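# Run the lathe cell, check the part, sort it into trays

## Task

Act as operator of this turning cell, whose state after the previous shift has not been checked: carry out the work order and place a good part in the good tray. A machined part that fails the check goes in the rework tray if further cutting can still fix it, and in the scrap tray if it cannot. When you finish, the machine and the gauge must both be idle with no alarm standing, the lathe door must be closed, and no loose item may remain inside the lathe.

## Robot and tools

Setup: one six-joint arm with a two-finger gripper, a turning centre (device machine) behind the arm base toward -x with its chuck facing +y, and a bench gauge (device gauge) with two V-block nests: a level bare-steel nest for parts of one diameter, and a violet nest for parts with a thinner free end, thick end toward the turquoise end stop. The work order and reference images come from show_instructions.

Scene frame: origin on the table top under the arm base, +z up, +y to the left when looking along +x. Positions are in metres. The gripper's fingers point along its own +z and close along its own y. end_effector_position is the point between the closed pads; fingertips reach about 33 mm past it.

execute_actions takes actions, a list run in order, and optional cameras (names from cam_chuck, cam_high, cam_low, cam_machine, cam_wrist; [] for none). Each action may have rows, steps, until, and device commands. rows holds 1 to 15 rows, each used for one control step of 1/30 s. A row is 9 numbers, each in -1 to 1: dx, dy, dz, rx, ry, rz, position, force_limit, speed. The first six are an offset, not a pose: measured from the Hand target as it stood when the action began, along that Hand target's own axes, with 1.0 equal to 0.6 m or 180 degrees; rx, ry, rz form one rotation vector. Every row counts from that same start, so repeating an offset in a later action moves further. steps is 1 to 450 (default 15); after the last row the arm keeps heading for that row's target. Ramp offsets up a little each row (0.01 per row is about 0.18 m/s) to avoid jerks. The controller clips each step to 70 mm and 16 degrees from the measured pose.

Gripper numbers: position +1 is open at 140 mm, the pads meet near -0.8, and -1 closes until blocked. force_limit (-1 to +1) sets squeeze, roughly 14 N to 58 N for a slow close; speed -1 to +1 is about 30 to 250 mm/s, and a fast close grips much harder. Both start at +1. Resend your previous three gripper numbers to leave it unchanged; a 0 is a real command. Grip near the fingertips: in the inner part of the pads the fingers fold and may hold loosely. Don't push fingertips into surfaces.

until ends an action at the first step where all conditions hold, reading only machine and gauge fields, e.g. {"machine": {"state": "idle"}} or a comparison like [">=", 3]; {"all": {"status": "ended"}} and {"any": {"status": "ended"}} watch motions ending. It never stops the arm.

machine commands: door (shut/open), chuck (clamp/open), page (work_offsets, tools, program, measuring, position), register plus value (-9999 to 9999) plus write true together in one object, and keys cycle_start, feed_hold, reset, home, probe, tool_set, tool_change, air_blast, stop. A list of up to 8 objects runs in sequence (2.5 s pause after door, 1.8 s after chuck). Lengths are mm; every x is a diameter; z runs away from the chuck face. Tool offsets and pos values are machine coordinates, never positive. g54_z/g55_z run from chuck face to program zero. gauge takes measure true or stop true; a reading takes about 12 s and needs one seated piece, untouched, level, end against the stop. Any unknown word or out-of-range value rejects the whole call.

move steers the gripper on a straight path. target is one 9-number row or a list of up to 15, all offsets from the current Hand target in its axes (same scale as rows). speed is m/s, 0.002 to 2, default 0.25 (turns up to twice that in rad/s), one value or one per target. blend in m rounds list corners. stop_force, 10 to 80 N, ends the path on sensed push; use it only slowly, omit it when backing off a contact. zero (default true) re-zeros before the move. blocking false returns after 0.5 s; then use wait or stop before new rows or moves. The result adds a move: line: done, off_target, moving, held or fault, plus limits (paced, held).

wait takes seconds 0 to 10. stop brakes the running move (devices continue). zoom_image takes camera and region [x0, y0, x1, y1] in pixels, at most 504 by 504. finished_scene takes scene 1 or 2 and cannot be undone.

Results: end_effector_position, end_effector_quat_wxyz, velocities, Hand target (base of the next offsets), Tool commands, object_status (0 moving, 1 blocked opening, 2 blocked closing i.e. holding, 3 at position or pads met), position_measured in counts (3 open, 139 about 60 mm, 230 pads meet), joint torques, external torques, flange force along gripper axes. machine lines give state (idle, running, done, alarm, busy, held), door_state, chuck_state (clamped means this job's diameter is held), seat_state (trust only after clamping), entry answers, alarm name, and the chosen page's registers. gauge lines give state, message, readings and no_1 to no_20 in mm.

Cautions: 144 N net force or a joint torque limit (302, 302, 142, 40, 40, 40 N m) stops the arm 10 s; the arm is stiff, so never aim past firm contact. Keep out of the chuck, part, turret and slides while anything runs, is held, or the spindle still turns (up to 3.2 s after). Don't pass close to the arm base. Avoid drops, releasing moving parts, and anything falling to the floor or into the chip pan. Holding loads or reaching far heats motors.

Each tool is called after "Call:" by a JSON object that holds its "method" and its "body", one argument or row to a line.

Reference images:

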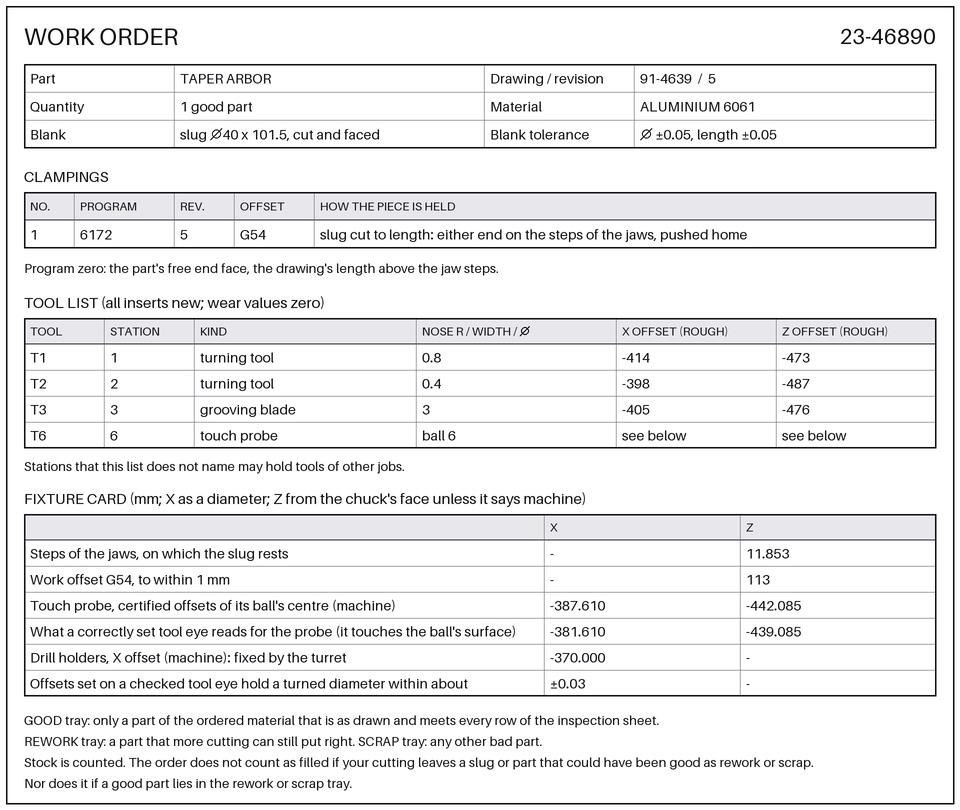

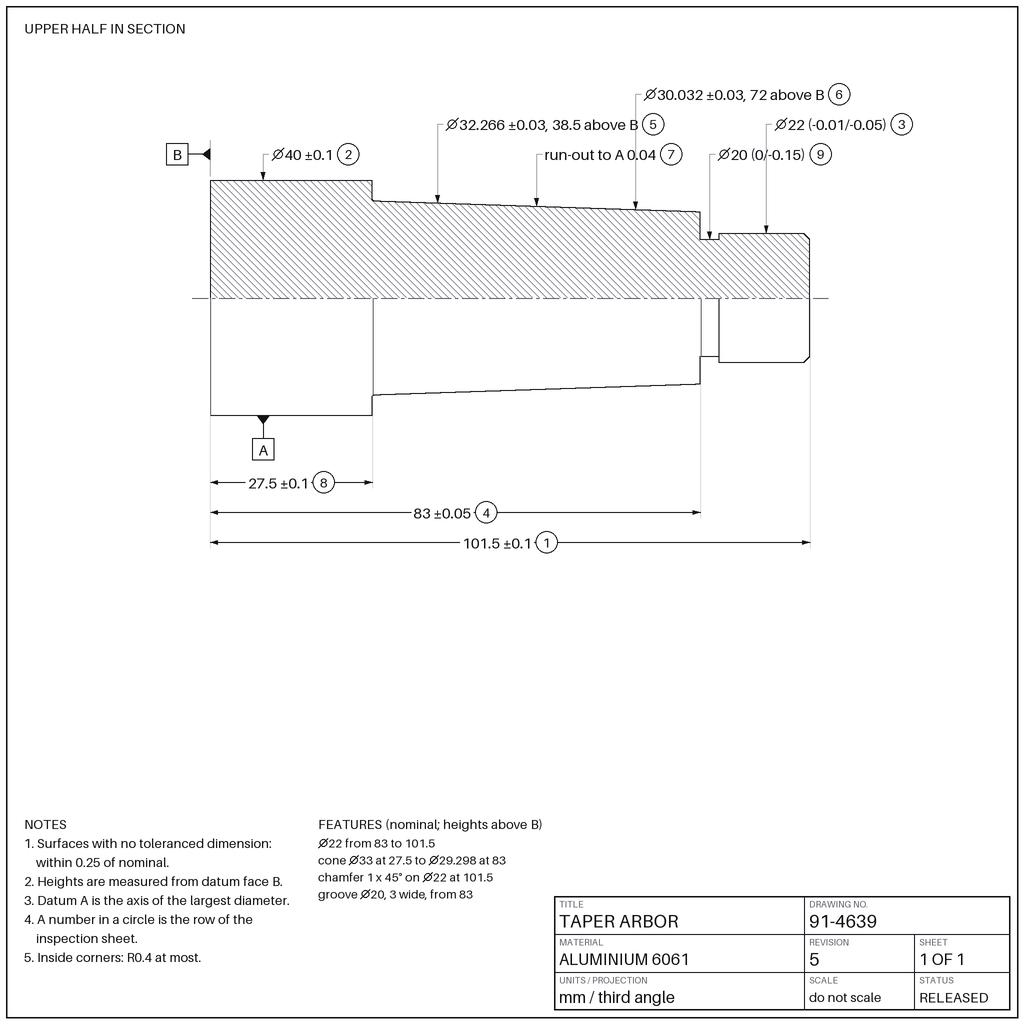

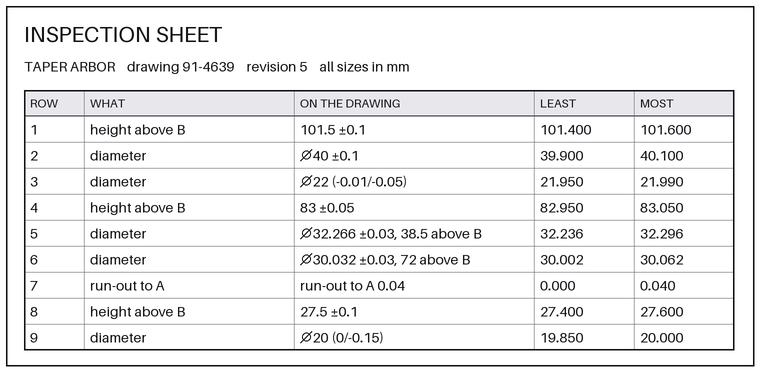

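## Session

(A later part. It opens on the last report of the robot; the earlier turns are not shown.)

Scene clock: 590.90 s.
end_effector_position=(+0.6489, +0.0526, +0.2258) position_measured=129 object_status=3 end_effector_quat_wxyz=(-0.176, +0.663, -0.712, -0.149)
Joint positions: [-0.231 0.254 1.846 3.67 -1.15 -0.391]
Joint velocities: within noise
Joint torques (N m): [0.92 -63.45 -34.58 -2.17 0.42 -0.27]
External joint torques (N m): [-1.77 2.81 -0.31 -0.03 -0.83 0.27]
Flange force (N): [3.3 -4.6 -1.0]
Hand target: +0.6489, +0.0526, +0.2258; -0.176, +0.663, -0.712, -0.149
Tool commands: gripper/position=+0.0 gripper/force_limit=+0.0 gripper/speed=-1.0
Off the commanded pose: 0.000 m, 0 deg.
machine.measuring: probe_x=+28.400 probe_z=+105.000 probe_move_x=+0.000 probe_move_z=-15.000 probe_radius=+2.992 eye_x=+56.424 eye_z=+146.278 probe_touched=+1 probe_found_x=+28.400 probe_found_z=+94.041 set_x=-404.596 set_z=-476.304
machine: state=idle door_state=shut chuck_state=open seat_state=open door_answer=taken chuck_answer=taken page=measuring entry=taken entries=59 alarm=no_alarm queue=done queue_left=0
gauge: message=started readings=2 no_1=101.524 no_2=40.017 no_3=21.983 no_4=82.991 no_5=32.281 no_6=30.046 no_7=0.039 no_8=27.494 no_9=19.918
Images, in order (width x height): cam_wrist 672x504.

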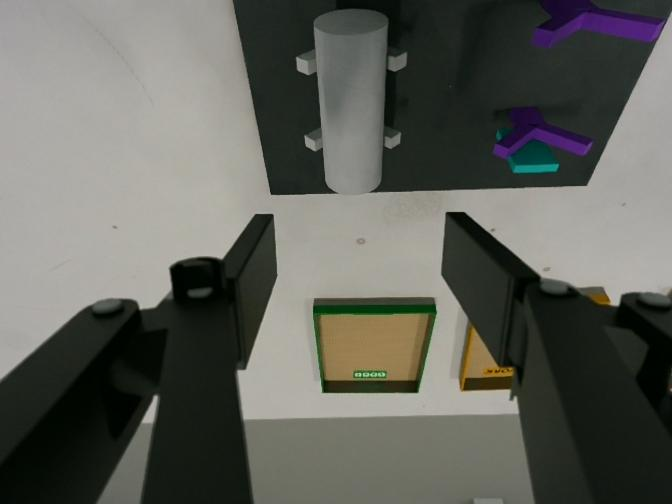

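Call:
{"method": "execute_actions", "body": {
  "actions": [
    {"gauge":{"measure":true},"steps":450,"until":{"gauge":{"readings":[">",2]}}}
  ],
  "cameras": []
}}

Call:
{"method": "execute_actions", "body": {
  "actions": [
    {"gauge":{"measure":true},"steps":450,"until":{"gauge":{"readings":[">",3]}}}
  ],
  "cameras": []
}}

Call:
{"method": "execute_actions", "body": {
  "actions": [
    {"gauge":{"measure":true},"steps":450,"until":{"gauge":{"readings":[">",4]}}}
  ],
  "cameras": []
}}

Scene clock: 603.60 s.
end_effector_position=(+0.6489, +0.0526, +0.2258) position_measured=129 object_status=3 end_effector_quat_wxyz=(-0.176, +0.663, -0.712, -0.149)
Joint positions: [-0.231 0.254 1.846 3.67 -1.15 -0.391]
Joint velocities: within noise
Joint torques (N m): [1.45 -63.64 -34.54 -2.12 0.47 -0.23]
External joint torques (N m): [-2.37 3.17 -0.31 -0.08 -0.87 0.23]
Flange force (N): [4.4 -5.0 -1.3]
Hand target: +0.6489, +0.0526, +0.2258; -0.176, +0.663, -0.712, -0.149
Tool commands: gripper/position=+0.0 gripper/force_limit=+0.0 gripper/speed=-1.0
Off the commanded pose: 0.000 m, 0 deg.
machine.measuring: probe_x=+28.400 probe_z=+105.000 probe_move_x=+0.000 probe_move_z=-15.000 probe_radius=+2.992 eye_x=+56.424 eye_z=+146.278 probe_touched=+1 probe_found_x=+28.400 probe_found_z=+94.041 set_x=-404.596 set_z=-476.304
machine: state=idle door_state=shut chuck_state=open seat_state=open door_answer=taken chuck_answer=taken page=measuring entry=taken entries=59 alarm=no_alarm queue=done queue_left=0
gauge: message=started readings=3 no_1=101.521 no_2=40.016 no_3=21.984 no_4=82.995 no_5=32.277 no_6=30.047 no_7=0.037 no_8=27.496 no_9=19.914
No camera images: "cameras" was empty.

Scene clock: 615.80 s.
end_effector_position=(+0.6489, +0.0526, +0.2258) position_measured=129 object_status=3 end_effector_quat_wxyz=(-0.176, +0.663, -0.712, -0.149)
Joint positions: [-0.231 0.254 1.846 3.67 -1.15 -0.391]
Joint velocities: within noise
Joint torques (N m): [0.75 -63.32 -34.73 -2.18 0.41 -0.26]
External joint torques (N m): [-1.71 2.78 -0.16 -0.04 -0.82 0.26]
Flange force (N): [3.3 -4.3 -0.9]
Hand target: +0.6489, +0.0526, +0.2258; -0.176, +0.663, -0.712, -0.149
Tool commands: gripper/position=+0.0 gripper/force_limit=+0.0 gripper/speed=-1.0
Off the commanded pose: 0.000 m, 0 deg.
machine.measuring: probe_x=+28.400 probe_z=+105.000 probe_move_x=+0.000 probe_move_z=-15.000 probe_radius=+2.992 eye_x=+56.424 eye_z=+146.278 probe_touched=+1 probe_found_x=+28.400 probe_found_z=+94.041 set_x=-404.596 set_z=-476.304
machine: state=idle door_state=shut chuck_state=open seat_state=open door_answer=taken chuck_answer=taken page=measuring entry=taken entries=59 alarm=no_alarm queue=done queue_left=0
gauge: message=started readings=4 no_1=101.526 no_2=40.019 no_3=21.982 no_4=82.993 no_5=32.282 no_6=30.045 no_7=0.039 no_8=27.493 no_9=19.919
No camera images: "cameras" was empty.

Scene clock: 628.00 s.
end_effector_position=(+0.6489, +0.0526, +0.2258) position_measured=129 object_status=3 end_effector_quat_wxyz=(-0.176, +0.663, -0.712, -0.149)
Joint positions: [-0.231 0.254 1.846 3.67 -1.15 -0.391]
Joint velocities: within noise
Joint torques (N m): [0.61 -63.54 -34.81 -2.25 0.43 -0.36]
External joint torques (N m): [-1.51 2.93 -0.08 0.04 -0.83 0.36]
Flange force (N): [2.9 -4.4 -0.6]
Hand target: +0.6489, +0.0526, +0.2258; -0.176, +0.663, -0.712, -0.149
Tool commands: gripper/position=+0.0 gripper/force_limit=+0.0 gripper/speed=-1.0
Off the commanded pose: 0.000 m, 0 deg.
machine.measuring: probe_x=+28.400 probe_z=+105.000 probe_move_x=+0.000 probe_move_z=-15.000 probe_radius=+2.992 eye_x=+56.424 eye_z=+146.278 probe_touched=+1 probe_found_x=+28.400 probe_found_z=+94.041 set_x=-404.596 set_z=-476.304
machine: state=idle door_state=shut chuck_state=open seat_state=open door_answer=taken chuck_answer=taken page=measuring entry=taken entries=59 alarm=no_alarm queue=done queue_left=0
gauge: message=started readings=5 no_1=101.527 no_2=40.017 no_3=21.984 no_4=82.994 no_5=32.278 no_6=30.045 no_7=0.039 no_8=27.493 no_9=19.917
No camera images: "cameras" was empty.

Call:
{"method": "move", "body": {
  "target": [0.0899,0,0.178,0,0,0,0,0,-1],
  "speed": 0.12,
  "cameras": []
}}

Call:
{"method": "execute_actions", "body": {
  "actions": [
    {"rows":[[0,0,0,0,0,0,-1,-1,-1]],"steps":80}
  ],
  "cameras": []
}}

Call:
{"method": "execute_actions", "body": {
  "actions": [
    {"rows":[[0,0,0,0,0,0,-0.98,0,-1]],"steps":45}
  ],
  "cameras": []
}}

Call:
{"method": "move", "body": {
  "target": [-0.0225,0,-0.0445,0,0,0,-0.98,0,-1],
  "speed": 0.04,
  "cameras": []
}}

Scene clock: 629.73 s.
end_effector_position=(+0.6515, +0.0520, +0.1063) position_measured=129 object_status=3 end_effector_quat_wxyz=(-0.176, +0.663, -0.712, -0.149)
Joint positions: [-0.228 0.378 1.935 3.734 -0.968 -0.519]
Joint velocities: within noise
Joint torques (N m): [0.43 -69.21 -28.41 -1.65 0.36 -0.29]
External joint torques (N m): [-1.41 2.03 -0.78 -0.15 -0.91 0.29]
Flange force (N): [2.6 -4.5 -1.1]
Hand target: +0.6515, +0.0520, +0.1062; -0.176, +0.663, -0.712, -0.149
Off the commanded pose: 0.000 m, 0 deg.
machine.measuring: probe_x=+28.400 probe_z=+105.000 probe_move_x=+0.000 probe_move_z=-15.000 probe_radius=+2.992 eye_x=+56.424 eye_z=+146.278 probe_touched=+1 probe_found_x=+28.400 probe_found_z=+94.041 set_x=-404.596 set_z=-476.304
machine: state=idle door_state=shut chuck_state=open seat_state=open door_answer=taken chuck_answer=taken page=measuring entry=taken entries=59 alarm=no_alarm queue=done queue_left=0
gauge: message=started readings=5 no_1=101.527 no_2=40.017 no_3=21.984 no_4=82.994 no_5=32.278 no_6=30.045 no_7=0.039 no_8=27.493 no_9=19.917
move: done
No camera images: "cameras" was empty.

Scene clock: 632.60 s.
end_effector_position=(+0.6515, +0.0520, +0.1062) position_measured=171 object_status=2 end_effector_quat_wxyz=(-0.176, +0.663, -0.712, -0.149)
Joint positions: [-0.228 0.378 1.935 3.734 -0.968 -0.519]
Joint velocities: within noise
Joint torques (N m): [5.71 -59.66 -38.12 2.56 8.6 -0.54]
External joint torques (N m): [-6.67 -7.31 9.01 -4.33 -9.15 0.54]
Flange force (N): [4.3 22.2 -25.5]
Hand target: +0.6515, +0.0520, +0.1062; -0.176, +0.663, -0.712, -0.149
Off the commanded pose: 0.000 m, 0 deg.
machine.measuring: probe_x=+28.400 probe_z=+105.000 probe_move_x=+0.000 probe_move_z=-15.000 probe_radius=+2.992 eye_x=+56.424 eye_z=+146.278 probe_touched=+1 probe_found_x=+28.400 probe_found_z=+94.041 set_x=-404.596 set_z=-476.304
machine: state=idle door_state=shut chuck_state=open seat_state=open door_answer=taken chuck_answer=taken page=measuring entry=taken entries=59 alarm=no_alarm queue=done queue_left=0
gauge: message=started readings=5 no_1=101.527 no_2=40.017 no_3=21.984 no_4=82.994 no_5=32.278 no_6=30.045 no_7=0.039 no_8=27.493 no_9=19.917
No camera images: "cameras" was empty.

Scene clock: 634.30 s.
end_effector_position=(+0.6515, +0.0520, +0.1062) position_measured=173 object_status=2 end_effector_quat_wxyz=(-0.176, +0.663, -0.712, -0.149)
Joint positions: [-0.228 0.378 1.935 3.734 -0.968 -0.519]
Joint velocities: within noise
Joint torques (N m): [10.3 -51.6 -38.25 4.17 11.47 -0.5]
External joint torques (N m): [-11.28 -15.36 9.15 -5.95 -12.02 0.5]
Flange force (N): [5.4 31.7 -42.7]
Hand target: +0.6515, +0.0520, +0.1062; -0.176, +0.663, -0.712, -0.149
Off the commanded pose: 0.000 m, 0 deg.
machine.measuring: probe_x=+28.400 probe_z=+105.000 probe_move_x=+0.000 probe_move_z=-15.000 probe_radius=+2.992 eye_x=+56.424 eye_z=+146.278 probe_touched=+1 probe_found_x=+28.400 probe_found_z=+94.041 set_x=-404.596 set_z=-476.304
machine: state=idle door_state=shut chuck_state=open seat_state=open door_answer=taken chuck_answer=taken page=measuring entry=taken entries=59 alarm=no_alarm queue=done queue_left=0
gauge: message=started readings=5 no_1=101.527 no_2=40.017 no_3=21.984 no_4=82.994 no_5=32.278 no_6=30.045 no_7=0.039 no_8=27.493 no_9=19.917
No camera images: "cameras" was empty.

Scene clock: 635.33 s.
end_effector_position=(+0.6509, +0.0522, +0.1361) position_measured=173 object_status=2 end_effector_quat_wxyz=(-0.176, +0.663, -0.712, -0.149)
Joint positions: [-0.229 0.343 1.917 3.715 -1.013 -0.485]
Joint velocities: within noise
Joint torques (N m): [0.62 -70.56 -32.14 -1.41 0.15 -0.26]
External joint torques (N m): [-1.64 5.39 1.48 -0.49 -0.66 0.26]
Flange force (N): [5.4 -4.3 3.3]
Hand target: +0.6509, +0.0522, +0.1361; -0.176, +0.663, -0.712, -0.149
Off the commanded pose: 0.000 m, 0 deg.
machine.measuring: probe_x=+28.400 probe_z=+105.000 probe_move_x=+0.000 probe_move_z=-15.000 probe_radius=+2.992 eye_x=+56.424 eye_z=+146.278 probe_touched=+1 probe_found_x=+28.400 probe_found_z=+94.041 set_x=-404.596 set_z=-476.304
machine: state=idle door_state=shut chuck_state=open seat_state=open door_answer=taken chuck_answer=taken page=measuring entry=taken entries=59 alarm=no_alarm queue=done queue_left=0
gauge: message=started readings=5 no_1=101.527 no_2=40.017 no_3=21.984 no_4=82.994 no_5=32.278 no_6=30.045 no_7=0.039 no_8=27.493 no_9=19.917
move: done
No camera images: "cameras" was empty.

Call:
{"method": "move", "body": {
  "target": [
    [-0.1263,0.0072,-0.0673,0,0,0,-0.98,0,-1],
    [-0.6212,0.0538,0.19,0,0,0,-0.98,0,-1]
  ],
  "speed": 0.22,
  "blend": [0.04,0],
  "cameras": ["cam_wrist","cam_low","cam_high"]
}}

Scene clock: 638.10 s.
end_effector_position=(+0.6463, +0.4378, +0.2005) position_measured=173 object_status=2 end_effector_quat_wxyz=(-0.176, +0.663, -0.712, -0.149)
Joint positions: [0.357 0.341 1.766 3.701 -0.876 0.114]
Joint velocities: within noise
Joint torques (N m): [1.72 -75.9 -36.74 -1.7 1.2 -0.29]
External joint torques (N m): [-2.46 5.58 1.59 -0.54 -1.01 0.28]
Flange force (N): [2.5 -6.4 3.2]
Hand target: +0.6463, +0.4379, +0.2005; -0.176, +0.663, -0.712, -0.149
Off the commanded pose: 0.000 m, 0 deg.
machine.measuring: probe_x=+28.400 probe_z=+105.000 probe_move_x=+0.000 probe_move_z=-15.000 probe_radius=+2.992 eye_x=+56.424 eye_z=+146.278 probe_touched=+1 probe_found_x=+28.400 probe_found_z=+94.041 set_x=-404.596 set_z=-476.304
machine: state=idle door_state=shut chuck_state=open seat_state=open door_answer=taken chuck_answer=taken page=measuring entry=taken entries=59 alarm=no_alarm queue=done queue_left=0
gauge: message=started readings=5 no_1=101.527 no_2=40.017 no_3=21.984 no_4=82.994 no_5=32.278 no_6=30.045 no_7=0.039 no_8=27.493 no_9=19.917
move: done
Images, in order (width x height): cam_high 672x504, cam_low 672x504, cam_wrist 672x504.

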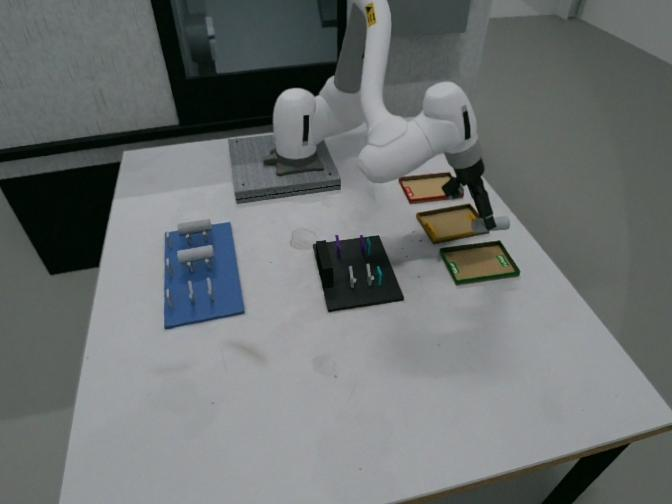

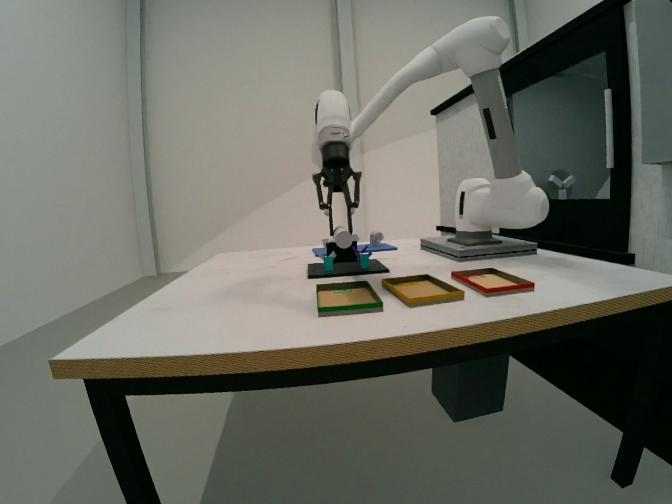

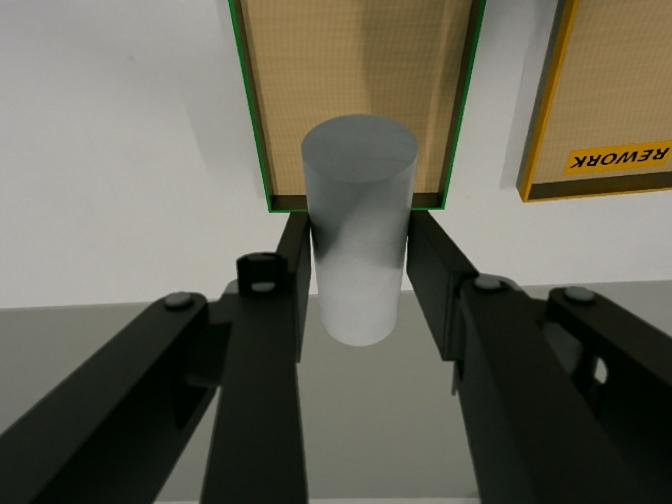

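Call:
{"method": "move", "body": {
  "target": [0.079,0.0053,0.1875,0,0,0,-0.98,0,-1],
  "speed": 0.1,
  "cameras": ["cam_wrist"]
}}

Call:
{"method": "move", "body": {
  "target": [0.0225,0,0.0446,0,0,0,-0.98,0,-1],
  "speed": 0.013,
  "stop_force": 11,
  "cameras": ["cam_wrist"]
}}

Scene clock: 640.07 s.
end_effector_position=(+0.6464, +0.4460, +0.0787) position_measured=173 object_status=2 end_effector_quat_wxyz=(-0.176, +0.663, -0.712, -0.149)
Joint positions: [0.371 0.467 1.843 3.817 -0.704 -0.039]
Joint velocities: within noise
Joint torques (N m): [1.19 -82.11 -30.84 -1.47 0.85 -0.18]
External joint torques (N m): [-2.01 5.53 1.37 -0.25 -0.85 0.18]
Flange force (N): [3.0 -5.6 4.5]
Hand target: +0.6464, +0.4460, +0.0787; -0.176, +0.663, -0.712, -0.149
Off the commanded pose: 0.000 m, 0 deg.
machine.measuring: probe_x=+28.400 probe_z=+105.000 probe_move_x=+0.000 probe_move_z=-15.000 probe_radius=+2.992 eye_x=+56.424 eye_z=+146.278 probe_touched=+1 probe_found_x=+28.400 probe_found_z=+94.041 set_x=-404.596 set_z=-476.304
machine: state=idle door_state=shut chuck_state=open seat_state=open door_answer=taken chuck_answer=taken page=measuring entry=taken entries=59 alarm=no_alarm queue=done queue_left=0
gauge: message=started readings=5 no_1=101.527 no_2=40.017 no_3=21.984 no_4=82.994 no_5=32.278 no_6=30.045 no_7=0.039 no_8=27.493 no_9=19.917
move: done
Images, in order (width x height): cam_wrist 672x504.

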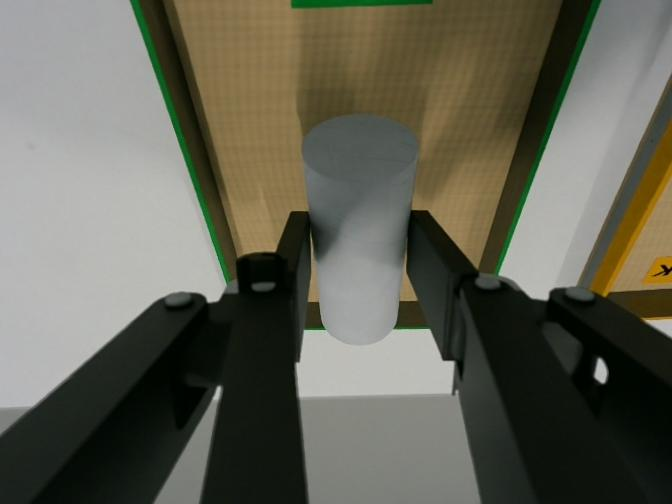

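Scene clock: 642.20 s.
end_effector_position=(+0.6469, +0.4459, +0.0588) position_measured=173 object_status=2 end_effector_quat_wxyz=(-0.176, +0.663, -0.712, -0.149)
Joint positions: [0.371 0.491 1.852 3.843 -0.679 -0.072]
Joint velocities: within noise
Joint torques (N m): [1.66 -64.62 -21.67 -2.89 2.16 -0.36]
External joint torques (N m): [-2.41 -12.93 -6.73 1.27 -2.19 0.36]
Flange force (N): [-5.4 -1.8 -19.7]
Hand target: +0.6469, +0.4459, +0.0588; -0.176, +0.663, -0.712, -0.149 (not the last commanded pose)
Off the commanded pose: 0.010 m, 0 deg.
machine.measuring: probe_x=+28.400 probe_z=+105.000 probe_move_x=+0.000 probe_move_z=-15.000 probe_radius=+2.992 eye_x=+56.424 eye_z=+146.278 probe_touched=+1 probe_found_x=+28.400 probe_found_z=+94.041 set_x=-404.596 set_z=-476.304
machine: state=idle door_state=shut chuck_state=open seat_state=open door_answer=taken chuck_answer=taken page=measuring entry=taken entries=59 alarm=no_alarm queue=done queue_left=0
gauge: message=started readings=5 no_1=101.527 no_2=40.017 no_3=21.984 no_4=82.994 no_5=32.278 no_6=30.045 no_7=0.039 no_8=27.493 no_9=19.917
move: contact
Images, in order (width x height): cam_wrist 672x504.

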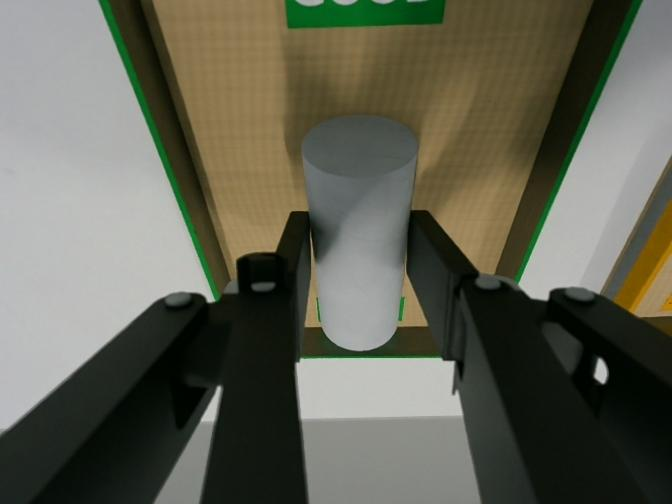

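Call:
{"method": "zoom_image", "body": {
  "camera": "cam_low",
  "region": [280, 200, 420, 330]
}}

Call:
{"method": "execute_actions", "body": {
  "actions": [],
  "cameras": ["cam_low","cam_wrist"]
}}

Call:
{"method": "zoom_image", "body": {
  "camera": "cam_low",
  "region": [290, 230, 390, 330]
}}

This scene's latest camera images include none from cam_low. They are from: cam_wrist. cam_low's image comes with the result of a call that names it in "cameras".

Scene clock: 642.57 s.
end_effector_position=(+0.6469, +0.4459, +0.0588) position_measured=173 object_status=2 end_effector_quat_wxyz=(-0.176, +0.663, -0.712, -0.149)
Joint positions: [0.371 0.491 1.852 3.843 -0.679 -0.072]
Joint velocities: within noise
Joint torques (N m): [1.36 -64.56 -21.73 -2.96 2.29 -0.32]
External joint torques (N m): [-2.16 -12.93 -6.62 1.35 -2.33 0.32]
Flange force (N): [-5.5 -1.6 -19.6]
Hand target: +0.6469, +0.4459, +0.0588; -0.176, +0.663, -0.712, -0.149 (not the last commanded pose)
Tool commands: gripper/position=-0.98 gripper/force_limit=+0.0 gripper/speed=-1.0
Off the commanded pose: 0.010 m, 0 deg.
machine.measuring: probe_x=+28.400 probe_z=+105.000 probe_move_x=+0.000 probe_move_z=-15.000 probe_radius=+2.992 eye_x=+56.424 eye_z=+146.278 probe_touched=+1 probe_found_x=+28.400 probe_found_z=+94.041 set_x=-404.596 set_z=-476.304
machine: state=idle door_state=shut chuck_state=open seat_state=open door_answer=taken chuck_answer=taken page=measuring entry=taken entries=59 alarm=no_alarm queue=done queue_left=0
gauge: message=started readings=5 no_1=101.527 no_2=40.017 no_3=21.984 no_4=82.994 no_5=32.278 no_6=30.045 no_7=0.039 no_8=27.493 no_9=19.917
Images, in order (width x height): cam_low 672x504, cam_wrist 672x504.

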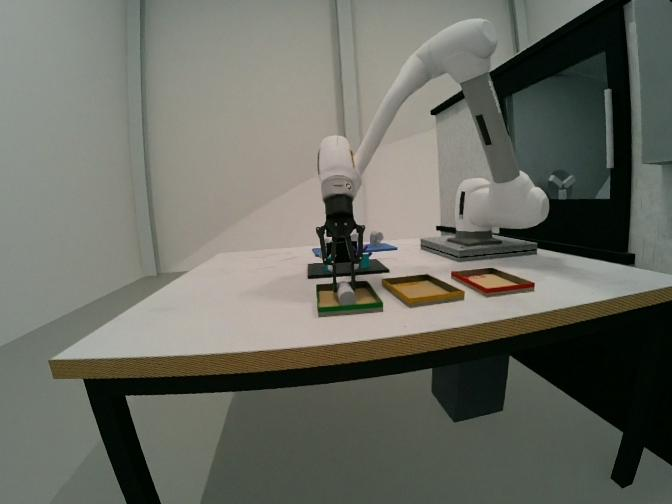

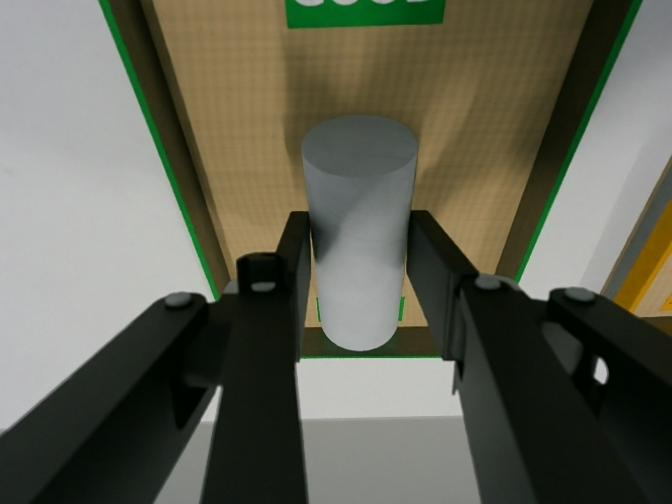

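Scaled by 5.040 from the camera's 672x504 image, which has a finer 960x720 frame.

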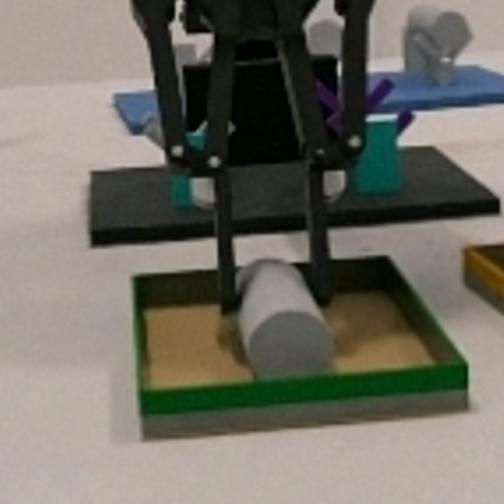

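Call:
{"method": "execute_actions", "body": {
  "actions": [
    {"rows":[[0,0,0,0,0,0,-0.1,0,-1]],"steps":55}
  ],
  "cameras": ["cam_wrist"]
}}

Call:
{"method": "move", "body": {
  "target": [-0.0899,0,-0.178,0,0,0,-0.1,0,-1],
  "speed": 0.12,
  "cameras": ["cam_wrist","cam_machine","cam_chuck","cam_low"]
}}

Scene clock: 644.77 s.
end_effector_position=(+0.6469, +0.4459, +0.0588) position_measured=141 object_status=3 end_effector_quat_wxyz=(-0.176, +0.663, -0.712, -0.149)
Joint positions: [0.371 0.491 1.852 3.843 -0.679 -0.072]
Joint velocities: within noise
Joint torques (N m): [0.87 -81.32 -28.19 -1.55 0.87 -0.21]
External joint torques (N m): [-1.66 3.79 -0.2 -0.07 -0.9 0.21]
Flange force (N): [1.0 -6.2 2.8]
Hand target: +0.6469, +0.4459, +0.0588; -0.176, +0.663, -0.712, -0.149
Off the commanded pose: 0.000 m, 0 deg.
machine.measuring: probe_x=+28.400 probe_z=+105.000 probe_move_x=+0.000 probe_move_z=-15.000 probe_radius=+2.992 eye_x=+56.424 eye_z=+146.278 probe_touched=+1 probe_found_x=+28.400 probe_found_z=+94.041 set_x=-404.596 set_z=-476.304
machine: state=idle door_state=shut chuck_state=open seat_state=open door_answer=taken chuck_answer=taken page=measuring entry=taken entries=59 alarm=no_alarm queue=done queue_left=0
gauge: message=started readings=5 no_1=101.527 no_2=40.017 no_3=21.984 no_4=82.994 no_5=32.278 no_6=30.045 no_7=0.039 no_8=27.493 no_9=19.917
Images, in order (width x height): cam_wrist 672x504.

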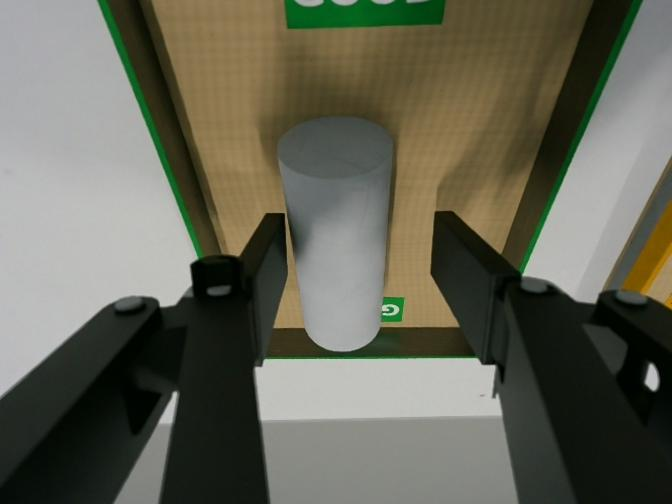

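Scene clock: 646.13 s.
end_effector_position=(+0.6443, +0.4464, +0.1783) position_measured=141 object_status=3 end_effector_quat_wxyz=(-0.176, +0.663, -0.712, -0.149)
Joint positions: [0.37 0.363 1.781 3.717 -0.839 0.1]
Joint velocities: within noise
Joint torques (N m): [1.38 -74.78 -34.53 -2.1 0.93 -0.18]
External joint torques (N m): [-2.08 3.4 0.34 -0.05 -0.76 0.18]
Flange force (N): [1.6 -5.4 1.5]
Hand target: +0.6443, +0.4465, +0.1784; -0.176, +0.663, -0.712, -0.149
Off the commanded pose: 0.000 m, 0 deg.
machine.measuring: probe_x=+28.400 probe_z=+105.000 probe_move_x=+0.000 probe_move_z=-15.000 probe_radius=+2.992 eye_x=+56.424 eye_z=+146.278 probe_touched=+1 probe_found_x=+28.400 probe_found_z=+94.041 set_x=-404.596 set_z=-476.304
machine: state=idle door_state=shut chuck_state=open seat_state=open door_answer=taken chuck_answer=taken page=measuring entry=taken entries=59 alarm=no_alarm queue=done queue_left=0
gauge: message=started readings=5 no_1=101.527 no_2=40.017 no_3=21.984 no_4=82.994 no_5=32.278 no_6=30.045 no_7=0.039 no_8=27.493 no_9=19.917
move: done
Images, in order (width x height): cam_chuck 672x504, cam_low 672x504, cam_machine 672x504, cam_wrist 672x504.

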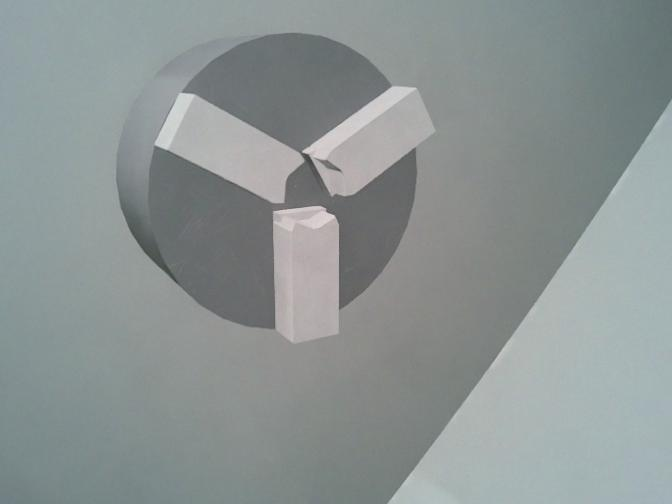

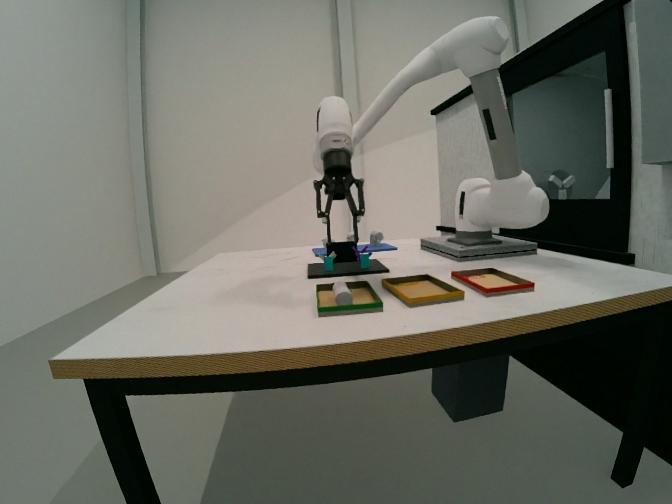

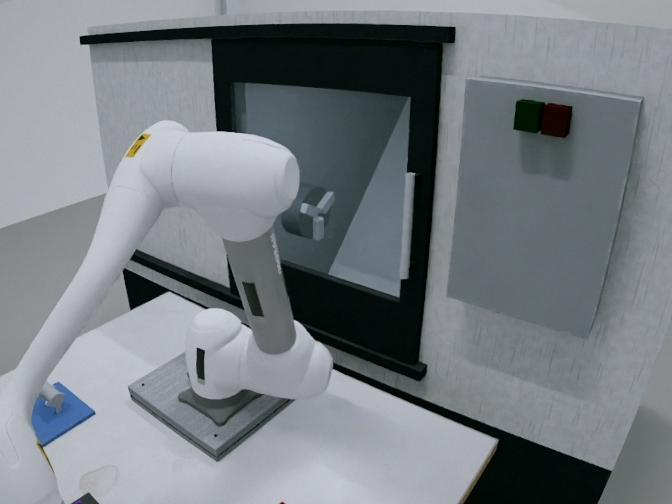

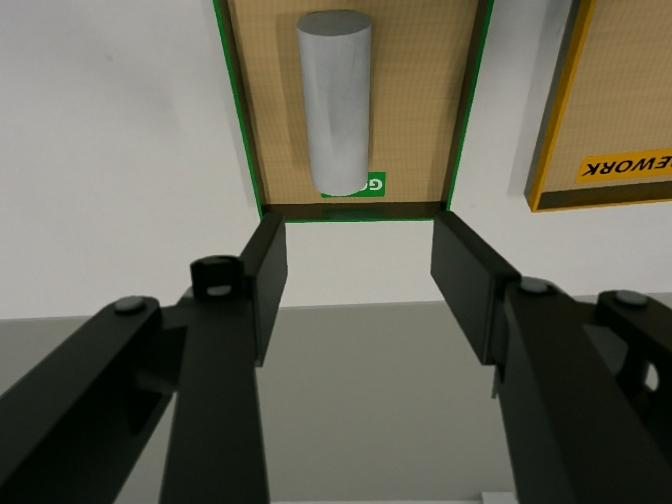

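Call:
{"method": "finished_scene", "body": {
  "scene": 2
}}

The scene is finished: the task was done.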